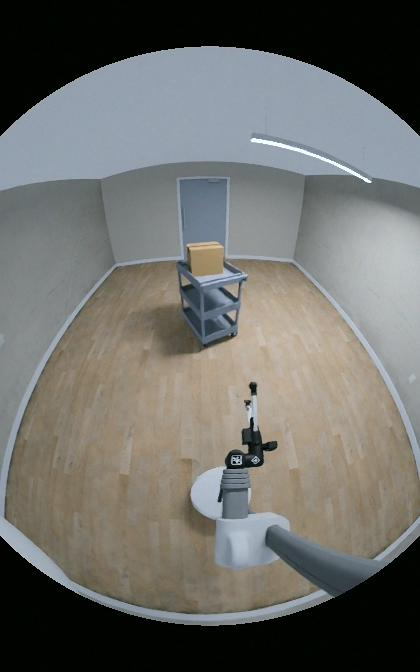

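Request:
{"name": "move", "arguments": {
  "blocking": false,
  "r1": {"base":{"strafe_m":-0.25}},
  "r2": {"base":{"translate_m":0.62,"strafe_m":-0.25}},
  "cameras": []
}}

Request:
{"name": "wait", "arguments": {
  "seconds": 2,
  "cameras": []
}}

Request:
{"name": "wait", "arguments": {
  "seconds": 2,
  "cameras": []
}}

Request:
{"name": "move", "arguments": {
  "blocking": false,
  "r1": {"base":{"rotate_rad":0.06}},
  "r2": {"base":{"rotate_rad":0.5}},
  "cameras": []
}}

Request:
{"name": "wait", "arguments": {
  "seconds": 2,
  "cameras": []
}}

Request:
{"name": "wait", "arguments": {
  "seconds": 1,
  "cameras": ["r1_head_camera","r2_head_camera"]
}}

Scene clock: 85.73 s.
move: r1 moving; r2 moving
r1.base_odometry: x=-0.924 y=+1.112 heading=-2.424
r1.turned_by_wheels: +0.000
r1.turned_by_imu: +0.000
r1.base_tilt: forward=-1.6 right=+1.2
r1.lidar_m: 0.90 0.91 1.15 2.20 2.29 2.02 1.92 2.02 2.65 2.50 1.27 0.98
r1.base_status: strafe_m moving
r1.joint_positions: lift_m=+0.124 arm_m=+0.000 wrist_yaw_rad=+3.194 wrist_pitch_rad=+0.002 wrist_roll_rad=+0.000 gripper_m=+0.056
r1.joint_status: not commanded
r1.measured_speeds: translate_m=+0.001 strafe_m=-0.140 rotate_rad=-0.003 lift_m=+0.000 arm_m=+0.000 wrist_yaw_rad=+0.000 wrist_pitch_rad=+0.000 wrist_roll_rad=+0.000
r1.motor_effort: lift_m=+20(20) arm_m=-4(4) wheel_0=+10(10) wheel_1=-10(10) wheel_2=+0(2)
r1.servo_current: wrist_yaw_rad=46(59) wrist_pitch_rad=46(52) wrist_roll_rad=52(59) gripper_m=46(46)
r1.hand_pose: x=-0.1216 y=+0.0722 z=+0.3019 quat_wxyz=(-0.026, -0.001, +0.000, +1.000) (m; r1's base frame)
r1.wrist_depth_mm: - 135 - - - - - / - 123 146 - - - - / - 121 191 - - - - / 110 136 206 - - - - / 216 - - - - - - / 1008 1205 193 1205 187 1138 1118 / 741 750 759 143 788 768 759
r2.base_odometry: x=-0.033 y=+0.007 heading=-2.975
r2.turned_by_wheels: +0.000
r2.turned_by_imu: +0.001
r2.base_tilt: forward=-0.7 right=+0.1
r2.lidar_m: 1.35 1.97 2.53 2.40 2.11 1.46 1.34 1.37 1.78 2.31 2.37 3.09
r2.base_status: translate_m moving; strafe_m moving
r2.joint_positions: lift_m=+0.681 arm_m=+0.000 wrist_yaw_rad=+0.003 wrist_pitch_rad=+0.001 wrist_roll_rad=+1.568 gripper_m=+0.120
r2.joint_status: not commanded
r2.measured_speeds: translate_m=+0.120 strafe_m=-0.049 rotate_rad=+0.001 lift_m=+0.000 arm_m=+0.000 wrist_yaw_rad=+0.000 wrist_pitch_rad=+0.000 wrist_roll_rad=+0.000
r2.motor_effort: lift_m=+21(21) arm_m=-4(4) wheel_0=+10(13) wheel_1=+3(6) wheel_2=-13(13)
r2.servo_current: wrist_yaw_rad=39(52) wrist_pitch_rad=33(46) wrist_roll_rad=52(59) gripper_m=52(59)
r2.hand_pose: x=+0.4596 y=-0.0866 z=+0.8586 quat_wxyz=(+0.708, +0.706, +0.001, +0.001) (m; r2's base frame)
r2.wrist_depth_mm: - - - - - 1661 1160 / - - - - - 1708 1182 / - - - - - 1708 1182 / - - - - - 1499 1205 / - - - 1464 1808 1430 1205 / - - 198 1160 196 1430 1182 / - - - - - 1708 1182
pictures: none
No camera images: "cameras" was empty.

Scene clock: 87.40 s.
earlier move: r1 done; r2 moving
r1.base_odometry: x=-1.064 y=+1.273 heading=-2.424
r1.turned_by_wheels: +0.000
r1.turned_by_imu: -0.001
r1.base_tilt: forward=-1.6 right=+1.3
r1.lidar_m: 0.91 0.96 1.17 2.42 2.50 2.03 1.92 2.01 2.38 2.28 1.30 0.97
r1.base_status: done
r1.joint_positions: lift_m=+0.124 arm_m=+0.000 wrist_yaw_rad=+3.194 wrist_pitch_rad=+0.002 wrist_roll_rad=+0.000 gripper_m=+0.056
r1.joint_status: not commanded
r1.measured_speeds: all 0
r1.motor_effort: lift_m=+19(20) arm_m=-4(4) wheel_0=+1(10) wheel_1=+0(11) wheel_2=+0(2)
r1.servo_current: wrist_yaw_rad=26(59) wrist_pitch_rad=39(52) wrist_roll_rad=59(65) gripper_m=46(46)
r1.hand_pose: x=-0.1216 y=+0.0722 z=+0.3019 quat_wxyz=(-0.026, -0.001, +0.000, +1.000) (m; r1's base frame)
r1.wrist_depth_mm: - 135 - - - - - / - 120 135 - - - - / - 123 177 - - - - / 110 135 212 - - - - / 216 - - - - - - / 1008 1205 194 1182 188 1138 1098 / 750 750 750 778 732 759 741
r2.base_odometry: x=-0.473 y=+0.104 heading=-2.975
r2.turned_by_wheels: +0.000
r2.turned_by_imu: +0.001
r2.base_tilt: forward=-0.7 right=+0.1
r2.lidar_m: 1.01 0.98 2.80 2.60 2.70 1.86 1.72 1.77 2.26 2.13 2.15 2.82
r2.base_status: translate_m moving; strafe_m moving
r2.joint_positions: lift_m=+0.681 arm_m=+0.000 wrist_yaw_rad=+0.003 wrist_pitch_rad=+0.001 wrist_roll_rad=+1.568 gripper_m=+0.120
r2.joint_status: not commanded
r2.measured_speeds: translate_m=+0.278 strafe_m=-0.112 rotate_rad=-0.002 lift_m=+0.000 arm_m=+0.000 wrist_yaw_rad=+0.000 wrist_pitch_rad=+0.000 wrist_roll_rad=+0.000
r2.motor_effort: lift_m=+21(21) arm_m=-4(4) wheel_0=+8(13) wheel_1=+4(7) wheel_2=-9(14)
r2.servo_current: wrist_yaw_rad=52(59) wrist_pitch_rad=39(46) wrist_roll_rad=46(59) gripper_m=52(59)
r2.hand_pose: x=+0.4596 y=-0.0866 z=+0.8586 quat_wxyz=(+0.708, +0.706, +0.001, +0.001) (m; r2's base frame)
r2.wrist_depth_mm: - - - - - 1708 1160 / - - - - - 1708 1205 / - - - - - 1708 1205 / - - - - - 1708 1205 / - - - - - 1618 1078 / - - 199 917 196 - - / - - - - - 854 -
wait: 1.67 of 2 s (r1 has come to rest)
pictures: none
No camera images: "cameras" was empty.

Scene clock: 88.87 s.
earlier move: r2 done
r1.base_odometry: x=-1.064 y=+1.273 heading=-2.424
r1.turned_by_wheels: +0.000
r1.turned_by_imu: +0.000
r1.base_tilt: forward=-1.6 right=+1.3
r1.lidar_m: 0.92 0.95 1.17 2.40 2.48 2.02 1.93 1.99 2.41 2.28 1.30 0.96
r1.base_status: done
r1.joint_positions: lift_m=+0.124 arm_m=+0.000 wrist_yaw_rad=+3.194 wrist_pitch_rad=+0.002 wrist_roll_rad=+0.000 gripper_m=+0.056
r1.joint_status: not commanded
r1.measured_speeds: all 0
r1.motor_effort: lift_m=+20(20) arm_m=-4(4) wheel_0=+1(10) wheel_1=+0(11) wheel_2=+0(2)
r1.servo_current: wrist_yaw_rad=39(65) wrist_pitch_rad=39(52) wrist_roll_rad=39(65) gripper_m=39(46)
r1.hand_pose: x=-0.1216 y=+0.0722 z=+0.3019 quat_wxyz=(-0.026, -0.001, +0.000, +1.000) (m; r1's base frame)
r1.wrist_depth_mm: - 135 - - - - - / - 121 135 - - - - / - 123 177 - - - - / 110 135 211 - - - - / 216 - - - - - - / 1008 1229 194 1182 188 1138 1098 / 759 759 750 798 732 759 759
r2.base_odometry: x=-0.653 y=+0.144 heading=-2.975
r2.turned_by_wheels: +0.000
r2.turned_by_imu: +0.000
r2.base_tilt: forward=-0.6 right=+0.1
r2.lidar_m: 0.89 0.87 2.88 2.68 2.76 2.02 1.90 1.93 2.16 2.02 2.08 2.70
r2.base_status: done
r2.joint_positions: lift_m=+0.681 arm_m=+0.000 wrist_yaw_rad=+0.003 wrist_pitch_rad=+0.001 wrist_roll_rad=+1.568 gripper_m=+0.120
r2.joint_status: not commanded
r2.measured_speeds: all 0
r2.motor_effort: lift_m=+21(21) arm_m=-4(4) wheel_0=+2(13) wheel_1=+3(7) wheel_2=-4(14)
r2.servo_current: wrist_yaw_rad=46(59) wrist_pitch_rad=39(46) wrist_roll_rad=39(59) gripper_m=52(59)
r2.hand_pose: x=+0.4596 y=-0.0866 z=+0.8586 quat_wxyz=(+0.708, +0.706, +0.001, +0.001) (m; r2's base frame)
r2.wrist_depth_mm: - - - - - 1661 1182 / - - - - - 1756 1205 / - - - - - 1756 1182 / - - - - - 1756 1182 / - - - - - 1618 1182 / - - 198 788 185 1078 - / - - - - - 715 -
wait: 1.47 of 2 s (r2 has come to rest)
pictures: none
No camera images: "cameras" was empty.

Scene clock: 89.37 s.
move: r1 moving; r2 moving
r1.base_odometry: x=-1.064 y=+1.273 heading=-2.364
r1.turned_by_wheels: +0.060
r1.turned_by_imu: +0.060
r1.base_tilt: forward=-1.6 right=+1.3
r1.lidar_m: 0.93 0.99 1.24 2.41 2.54 1.98 1.93 2.04 2.39 2.28 1.22 0.94
r1.base_status: rotate_rad moving
r1.joint_positions: lift_m=+0.124 arm_m=+0.000 wrist_yaw_rad=+3.194 wrist_pitch_rad=+0.002 wrist_roll_rad=+0.000 gripper_m=+0.056
r1.joint_status: not commanded
r1.measured_speeds: all 0
r1.motor_effort: lift_m=+19(20) arm_m=-4(4) wheel_0=-3(6) wheel_1=+0(6) wheel_2=-3(5)
r1.servo_current: wrist_yaw_rad=33(59) wrist_pitch_rad=39(46) wrist_roll_rad=39(59) gripper_m=39(46)
r1.hand_pose: x=-0.1216 y=+0.0722 z=+0.3019 quat_wxyz=(-0.026, -0.001, +0.000, +1.000) (m; r1's base frame)
r1.wrist_depth_mm: - 135 - - - - - / - 121 135 - - - - / - 123 177 - - - - / 110 135 211 - - - - / 216 - - - - - 1756 / 1008 1205 194 1182 187 1138 1118 / 750 759 750 798 723 750 768
r2.base_odometry: x=-0.653 y=+0.144 heading=-2.723
r2.turned_by_wheels: +0.252
r2.turned_by_imu: +0.245
r2.base_tilt: forward=-0.7 right=+0.0
r2.lidar_m: 0.85 0.89 2.71 2.66 2.37 1.93 1.91 2.12 2.06 2.03 2.26 3.57
r2.base_status: rotate_rad moving
r2.joint_positions: lift_m=+0.681 arm_m=+0.000 wrist_yaw_rad=+0.003 wrist_pitch_rad=+0.001 wrist_roll_rad=+1.568 gripper_m=+0.120
r2.joint_status: not commanded
r2.measured_speeds: translate_m=+0.001 strafe_m=-0.001 rotate_rad=+0.973 lift_m=+0.000 arm_m=+0.000 wrist_yaw_rad=+0.000 wrist_pitch_rad=+0.000 wrist_roll_rad=+0.000
r2.motor_effort: lift_m=+21(21) arm_m=-4(4) wheel_0=-11(11) wheel_1=-9(10) wheel_2=-11(11)
r2.servo_current: wrist_yaw_rad=39(59) wrist_pitch_rad=33(46) wrist_roll_rad=46(59) gripper_m=52(52)
r2.hand_pose: x=+0.4596 y=-0.0867 z=+0.8586 quat_wxyz=(+0.708, +0.706, +0.001, +0.001) (m; r2's base frame)
r2.wrist_depth_mm: - - - - - 1661 1182 / - - - - - 1708 1182 / - - - - - 1756 1182 / - - - - - 1397 1138 / - - - 946 - 759 - / - - 198 723 200 723 - / - - - - - - -
pictures: none
No camera images: "cameras" was empty.

Scene clock: 89.50 s.
earlier move: r1 done; r2 moving
r1.base_odometry: x=-1.064 y=+1.273 heading=-2.364
r1.turned_by_wheels: +0.000
r1.turned_by_imu: +0.000
r1.base_tilt: forward=-1.6 right=+1.3
r1.lidar_m: 0.91 0.97 1.24 2.42 2.53 2.01 1.90 2.05 2.38 2.29 1.23 0.95
r1.base_status: done
r1.joint_positions: lift_m=+0.124 arm_m=+0.000 wrist_yaw_rad=+3.194 wrist_pitch_rad=+0.002 wrist_roll_rad=+0.000 gripper_m=+0.056
r1.joint_status: not commanded
r1.measured_speeds: all 0
r1.motor_effort: lift_m=+20(20) arm_m=-4(4) wheel_0=-3(6) wheel_1=-1(6) wheel_2=-2(5)
r1.servo_current: wrist_yaw_rad=59(59) wrist_pitch_rad=52(52) wrist_roll_rad=52(59) gripper_m=33(46)
r1.hand_pose: x=-0.1216 y=+0.0722 z=+0.3019 quat_wxyz=(-0.026, -0.001, +0.000, +1.000) (m; r1's base frame)
r1.wrist_depth_mm: - 135 - - - - - / - 121 135 - - - - / - 123 177 - - - - / 110 135 212 - - - - / 216 - - - - - 1756 / 991 1205 194 1160 187 1138 1098 / 759 750 750 798 732 768 768
r2.base_odometry: x=-0.653 y=+0.144 heading=-2.607
r2.turned_by_wheels: +0.116
r2.turned_by_imu: +0.113
r2.base_tilt: forward=-0.7 right=+0.1
r2.lidar_m: 0.86 3.10 2.67 2.71 2.21 1.91 1.91 2.26 2.04 2.02 2.39 0.95
r2.base_status: rotate_rad moving
r2.joint_positions: lift_m=+0.681 arm_m=+0.000 wrist_yaw_rad=+0.003 wrist_pitch_rad=+0.001 wrist_roll_rad=+1.568 gripper_m=+0.120
r2.joint_status: not commanded
r2.measured_speeds: translate_m=-0.002 strafe_m=+0.002 rotate_rad=+0.757 lift_m=+0.000 arm_m=+0.000 wrist_yaw_rad=+0.000 wrist_pitch_rad=+0.000 wrist_roll_rad=+0.000
r2.motor_effort: lift_m=+21(21) arm_m=-4(4) wheel_0=-6(11) wheel_1=-4(10) wheel_2=-6(11)
r2.servo_current: wrist_yaw_rad=33(59) wrist_pitch_rad=39(46) wrist_roll_rad=52(59) gripper_m=52(52)
r2.hand_pose: x=+0.4596 y=-0.0867 z=+0.8586 quat_wxyz=(+0.708, +0.706, +0.001, +0.001) (m; r2's base frame)
r2.wrist_depth_mm: - - - - - 1708 1182 / - - - - - 1708 1205 / - - - - - 1430 1118 / - - - 946 - 732 - / - - 946 946 - 732 - / - - 198 699 196 699 - / - - - - - 1756 1182
wait: 0.13 of 2 s (r1 has come to rest)
pictures: none
No camera images: "cameras" was empty.

Scene clock: 90.17 s.
earlier move: r2 done
r1.base_odometry: x=-1.064 y=+1.273 heading=-2.364
r1.turned_by_wheels: +0.000
r1.turned_by_imu: +0.000
r1.base_tilt: forward=-1.6 right=+1.3
r1.lidar_m: 0.93 0.99 1.27 2.42 2.53 2.01 1.91 2.05 2.39 2.27 1.23 0.95
r1.base_status: done
r1.joint_positions: lift_m=+0.124 arm_m=+0.000 wrist_yaw_rad=+3.194 wrist_pitch_rad=+0.002 wrist_roll_rad=+0.000 gripper_m=+0.056
r1.joint_status: not commanded
r1.measured_speeds: all 0
r1.motor_effort: lift_m=+19(20) arm_m=-4(4) wheel_0=-2(6) wheel_1=-1(6) wheel_2=-2(5)
r1.servo_current: wrist_yaw_rad=33(59) wrist_pitch_rad=39(52) wrist_roll_rad=52(59) gripper_m=39(46)
r1.hand_pose: x=-0.1216 y=+0.0722 z=+0.3019 quat_wxyz=(-0.026, -0.001, +0.000, +1.000) (m; r1's base frame)
r1.wrist_depth_mm: - 135 - - - - - / - 121 135 - - - - / - 123 178 - - - - / 110 135 211 - - - - / 216 - - - - - 1661 / 1008 1205 193 1182 187 1138 1118 / 759 750 768 788 723 759 759
r2.base_odometry: x=-0.653 y=+0.144 heading=-2.475
r2.turned_by_wheels: +0.132
r2.turned_by_imu: +0.128
r2.base_tilt: forward=-0.7 right=+0.0
r2.lidar_m: 0.86 2.93 2.66 2.72 2.07 1.89 1.94 2.21 2.00 2.08 2.65 0.94
r2.base_status: done
r2.joint_positions: lift_m=+0.681 arm_m=+0.000 wrist_yaw_rad=+0.003 wrist_pitch_rad=+0.001 wrist_roll_rad=+1.568 gripper_m=+0.120
r2.joint_status: not commanded
r2.measured_speeds: all 0
r2.motor_effort: lift_m=+21(21) arm_m=-4(4) wheel_0=-2(11) wheel_1=-3(10) wheel_2=-3(11)
r2.servo_current: wrist_yaw_rad=52(59) wrist_pitch_rad=39(46) wrist_roll_rad=39(59) gripper_m=46(59)
r2.hand_pose: x=+0.4596 y=-0.0867 z=+0.8586 quat_wxyz=(+0.708, +0.706, +0.001, +0.001) (m; r2's base frame)
r2.wrist_depth_mm: - - - - - 1499 1182 / - - - - - 891 991 / - - 904 904 - 707 - / - - 946 931 - 699 - / - - - 960 - 699 1138 / - - 198 - 214 1499 1205 / - - - - - 1708 1182
wait: 0.67 of 1 s (r2 has come to rest)
pictures: r1_head_camera, r2_head_camera
Images, in order (width x height): r1_head_camera 420x560, r2_head_camera 420x560.

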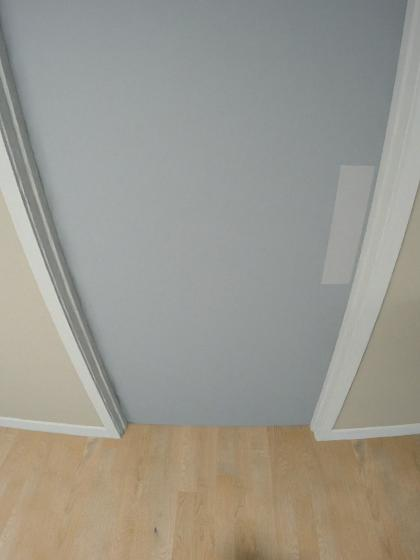

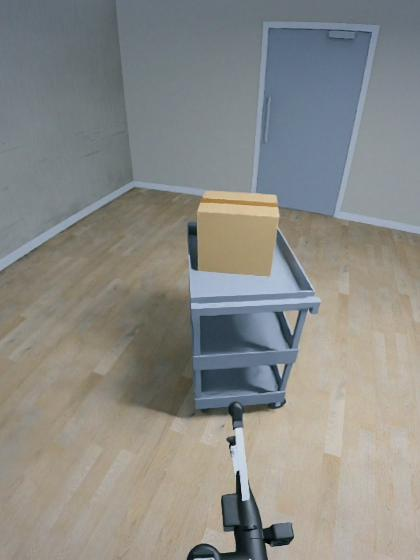

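Request:
{"name": "move", "arguments": {
  "blocking": false,
  "r2": {"base":{"translate_m":0.33,"strafe_m":-0.05},"pace":"slow"},
  "r1": {"base":{"translate_m":1.0},"pace":"slow"},
  "cameras": []
}}

Request:
{"name": "wait", "arguments": {
  "seconds": 6,
  "cameras": ["r2_head_camera","r2_wrist_camera","r1_head_left_camera"]
}}

Scene clock: 99.43 s.
move: r1 moving; r2 moving
r1.base_odometry: x=-1.073 y=+1.264 heading=-2.364
r1.turned_by_wheels: +0.000
r1.turned_by_imu: +0.000
r1.base_tilt: forward=-1.6 right=+1.3
r1.lidar_m: 0.88 0.96 1.24 2.40 2.52 2.02 1.94 2.04 2.39 2.28 1.19 0.92
r1.base_status: translate_m moving
r1.joint_positions: lift_m=+0.124 arm_m=+0.000 wrist_yaw_rad=+3.194 wrist_pitch_rad=+0.002 wrist_roll_rad=+0.000 gripper_m=+0.056
r1.joint_status: not commanded
r1.measured_speeds: translate_m=+0.048 strafe_m=+0.000 rotate_rad=+0.000 lift_m=+0.000 arm_m=+0.000 wrist_yaw_rad=+0.000 wrist_pitch_rad=+0.000 wrist_roll_rad=+0.000
r1.motor_effort: lift_m=+20(20) arm_m=-4(4) wheel_0=+2(7) wheel_1=+3(4) wheel_2=-6(8)
r1.servo_current: wrist_yaw_rad=59(59) wrist_pitch_rad=39(46) wrist_roll_rad=39(65) gripper_m=39(46)
r1.hand_pose: x=-0.1216 y=+0.0722 z=+0.3019 quat_wxyz=(-0.026, -0.001, +0.000, +1.000) (m; r1's base frame)
r1.wrist_depth_mm: - 135 - - - - - / - 121 135 - - - - / - 123 177 - - - - / 110 135 211 - - - - / 215 - - - - - - / 991 1229 192 1182 187 1138 1118 / 750 750 750 788 723 759 750
r2.base_odometry: x=-0.664 y=+0.138 heading=-2.475
r2.turned_by_wheels: +0.000
r2.turned_by_imu: +0.001
r2.base_tilt: forward=-0.7 right=+0.1
r2.lidar_m: 0.84 2.92 2.67 2.73 2.08 1.91 1.93 2.21 2.03 2.08 2.63 0.89
r2.base_status: translate_m moving; strafe_m moving
r2.joint_positions: lift_m=+0.681 arm_m=+0.000 wrist_yaw_rad=+0.003 wrist_pitch_rad=+0.001 wrist_roll_rad=+1.568 gripper_m=+0.120
r2.joint_status: not commanded
r2.measured_speeds: translate_m=+0.049 strafe_m=-0.008 rotate_rad=+0.001 lift_m=+0.000 arm_m=+0.000 wrist_yaw_rad=+0.000 wrist_pitch_rad=+0.000 wrist_roll_rad=+0.000
r2.motor_effort: lift_m=+21(21) arm_m=-4(4) wheel_0=+7(8) wheel_1=+4(6) wheel_2=-10(11)
r2.servo_current: wrist_yaw_rad=46(59) wrist_pitch_rad=39(46) wrist_roll_rad=39(59) gripper_m=52(52)
r2.hand_pose: x=+0.4596 y=-0.0867 z=+0.8586 quat_wxyz=(+0.708, +0.706, +0.001, +0.001) (m; r2's base frame)
r2.wrist_depth_mm: - - - - - 1499 1182 / - - - - - 699 1098 / - - 917 891 - 699 - / - - 931 904 - 691 - / - - - 931 - 691 - / - - 198 - 213 1537 1205 / - - - - - 1808 1182
pictures: none
No camera images: "cameras" was empty.

Scene clock: 103.53 s.
earlier move: r1 moving; r2 done
r1.base_odometry: x=-1.357 y=+0.985 heading=-2.364
r1.turned_by_wheels: +0.000
r1.turned_by_imu: +0.000
r1.base_tilt: forward=-1.6 right=+1.3
r1.lidar_m: 0.52 0.55 0.70 1.92 2.53 2.41 2.33 2.45 2.39 1.70 0.63 0.55
r1.base_status: translate_m moving
r1.joint_positions: lift_m=+0.124 arm_m=+0.000 wrist_yaw_rad=+3.194 wrist_pitch_rad=+0.002 wrist_roll_rad=+0.000 gripper_m=+0.056
r1.joint_status: not commanded
r1.measured_speeds: translate_m=+0.100 strafe_m=-0.001 rotate_rad=+0.003 lift_m=+0.000 arm_m=+0.000 wrist_yaw_rad=+0.000 wrist_pitch_rad=+0.000 wrist_roll_rad=+0.000
r1.motor_effort: lift_m=+20(20) arm_m=-4(4) wheel_0=+2(8) wheel_1=+2(7) wheel_2=-4(8)
r1.servo_current: wrist_yaw_rad=46(65) wrist_pitch_rad=39(52) wrist_roll_rad=26(78) gripper_m=39(52)
r1.hand_pose: x=-0.1216 y=+0.0722 z=+0.3019 quat_wxyz=(-0.026, -0.001, +0.000, +1.000) (m; r1's base frame)
r1.wrist_depth_mm: - 135 - - - - - / - 121 135 - - - - / - 123 177 - - - - / 110 136 211 - - - - / 215 - - - - - - / 1008 1205 193 1160 187 1160 1118 / 221 163 189 143 683 750 759
r2.base_odometry: x=-0.943 y=-0.021 heading=-2.475
r2.turned_by_wheels: +0.000
r2.turned_by_imu: +0.001
r2.base_tilt: forward=-0.7 right=+0.1
r2.lidar_m: 0.54 2.85 2.59 2.66 2.41 2.22 2.27 2.31 2.12 2.17 2.77 0.58
r2.base_status: done
r2.joint_positions: lift_m=+0.681 arm_m=+0.000 wrist_yaw_rad=+0.003 wrist_pitch_rad=+0.001 wrist_roll_rad=+1.568 gripper_m=+0.120
r2.joint_status: not commanded
r2.measured_speeds: all 0
r2.motor_effort: lift_m=+21(21) arm_m=-4(4) wheel_0=+5(10) wheel_1=+5(7) wheel_2=-5(11)
r2.servo_current: wrist_yaw_rad=46(65) wrist_pitch_rad=46(46) wrist_roll_rad=46(65) gripper_m=46(59)
r2.hand_pose: x=+0.4596 y=-0.0867 z=+0.8586 quat_wxyz=(+0.708, +0.706, +0.001, +0.001) (m; r2's base frame)
r2.wrist_depth_mm: - - - 379 - 1863 - / - - - 384 - 750 - / - - 580 379 991 - - / - - 615 377 - - - / - - 621 377 377 - - / - - 198 319 196 - - / - - - - 397 384 382
wait: 4.10 of 6 s (r2 has come to rest)
pictures: r1_head_left_camera, r2_head_camera, r2_wrist_camera
Images, in order (width x height): r1_head_left_camera 420x672, r2_head_camera 420x560, r2_wrist_camera 616x392.

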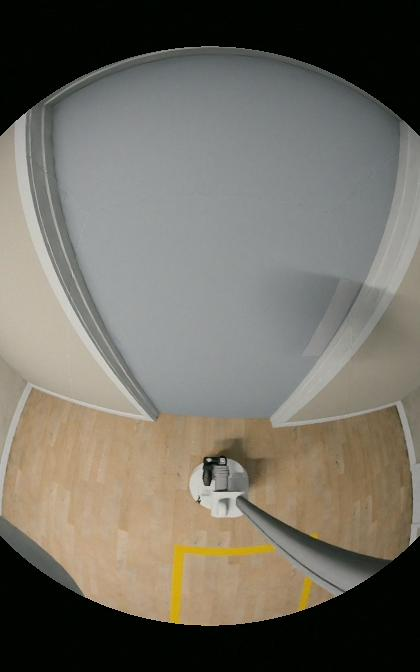

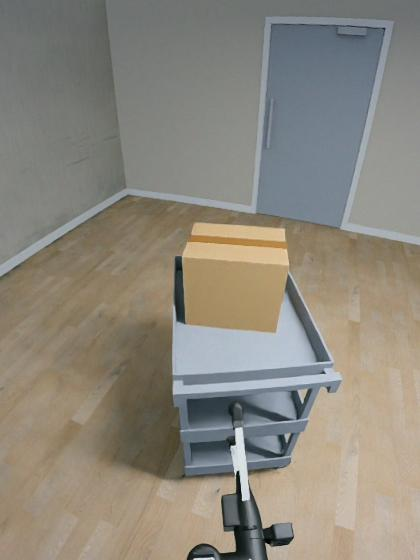

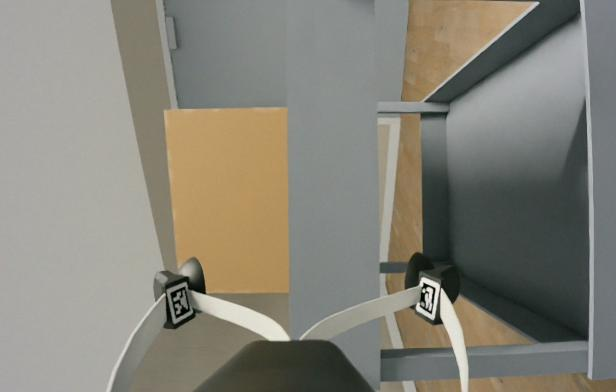

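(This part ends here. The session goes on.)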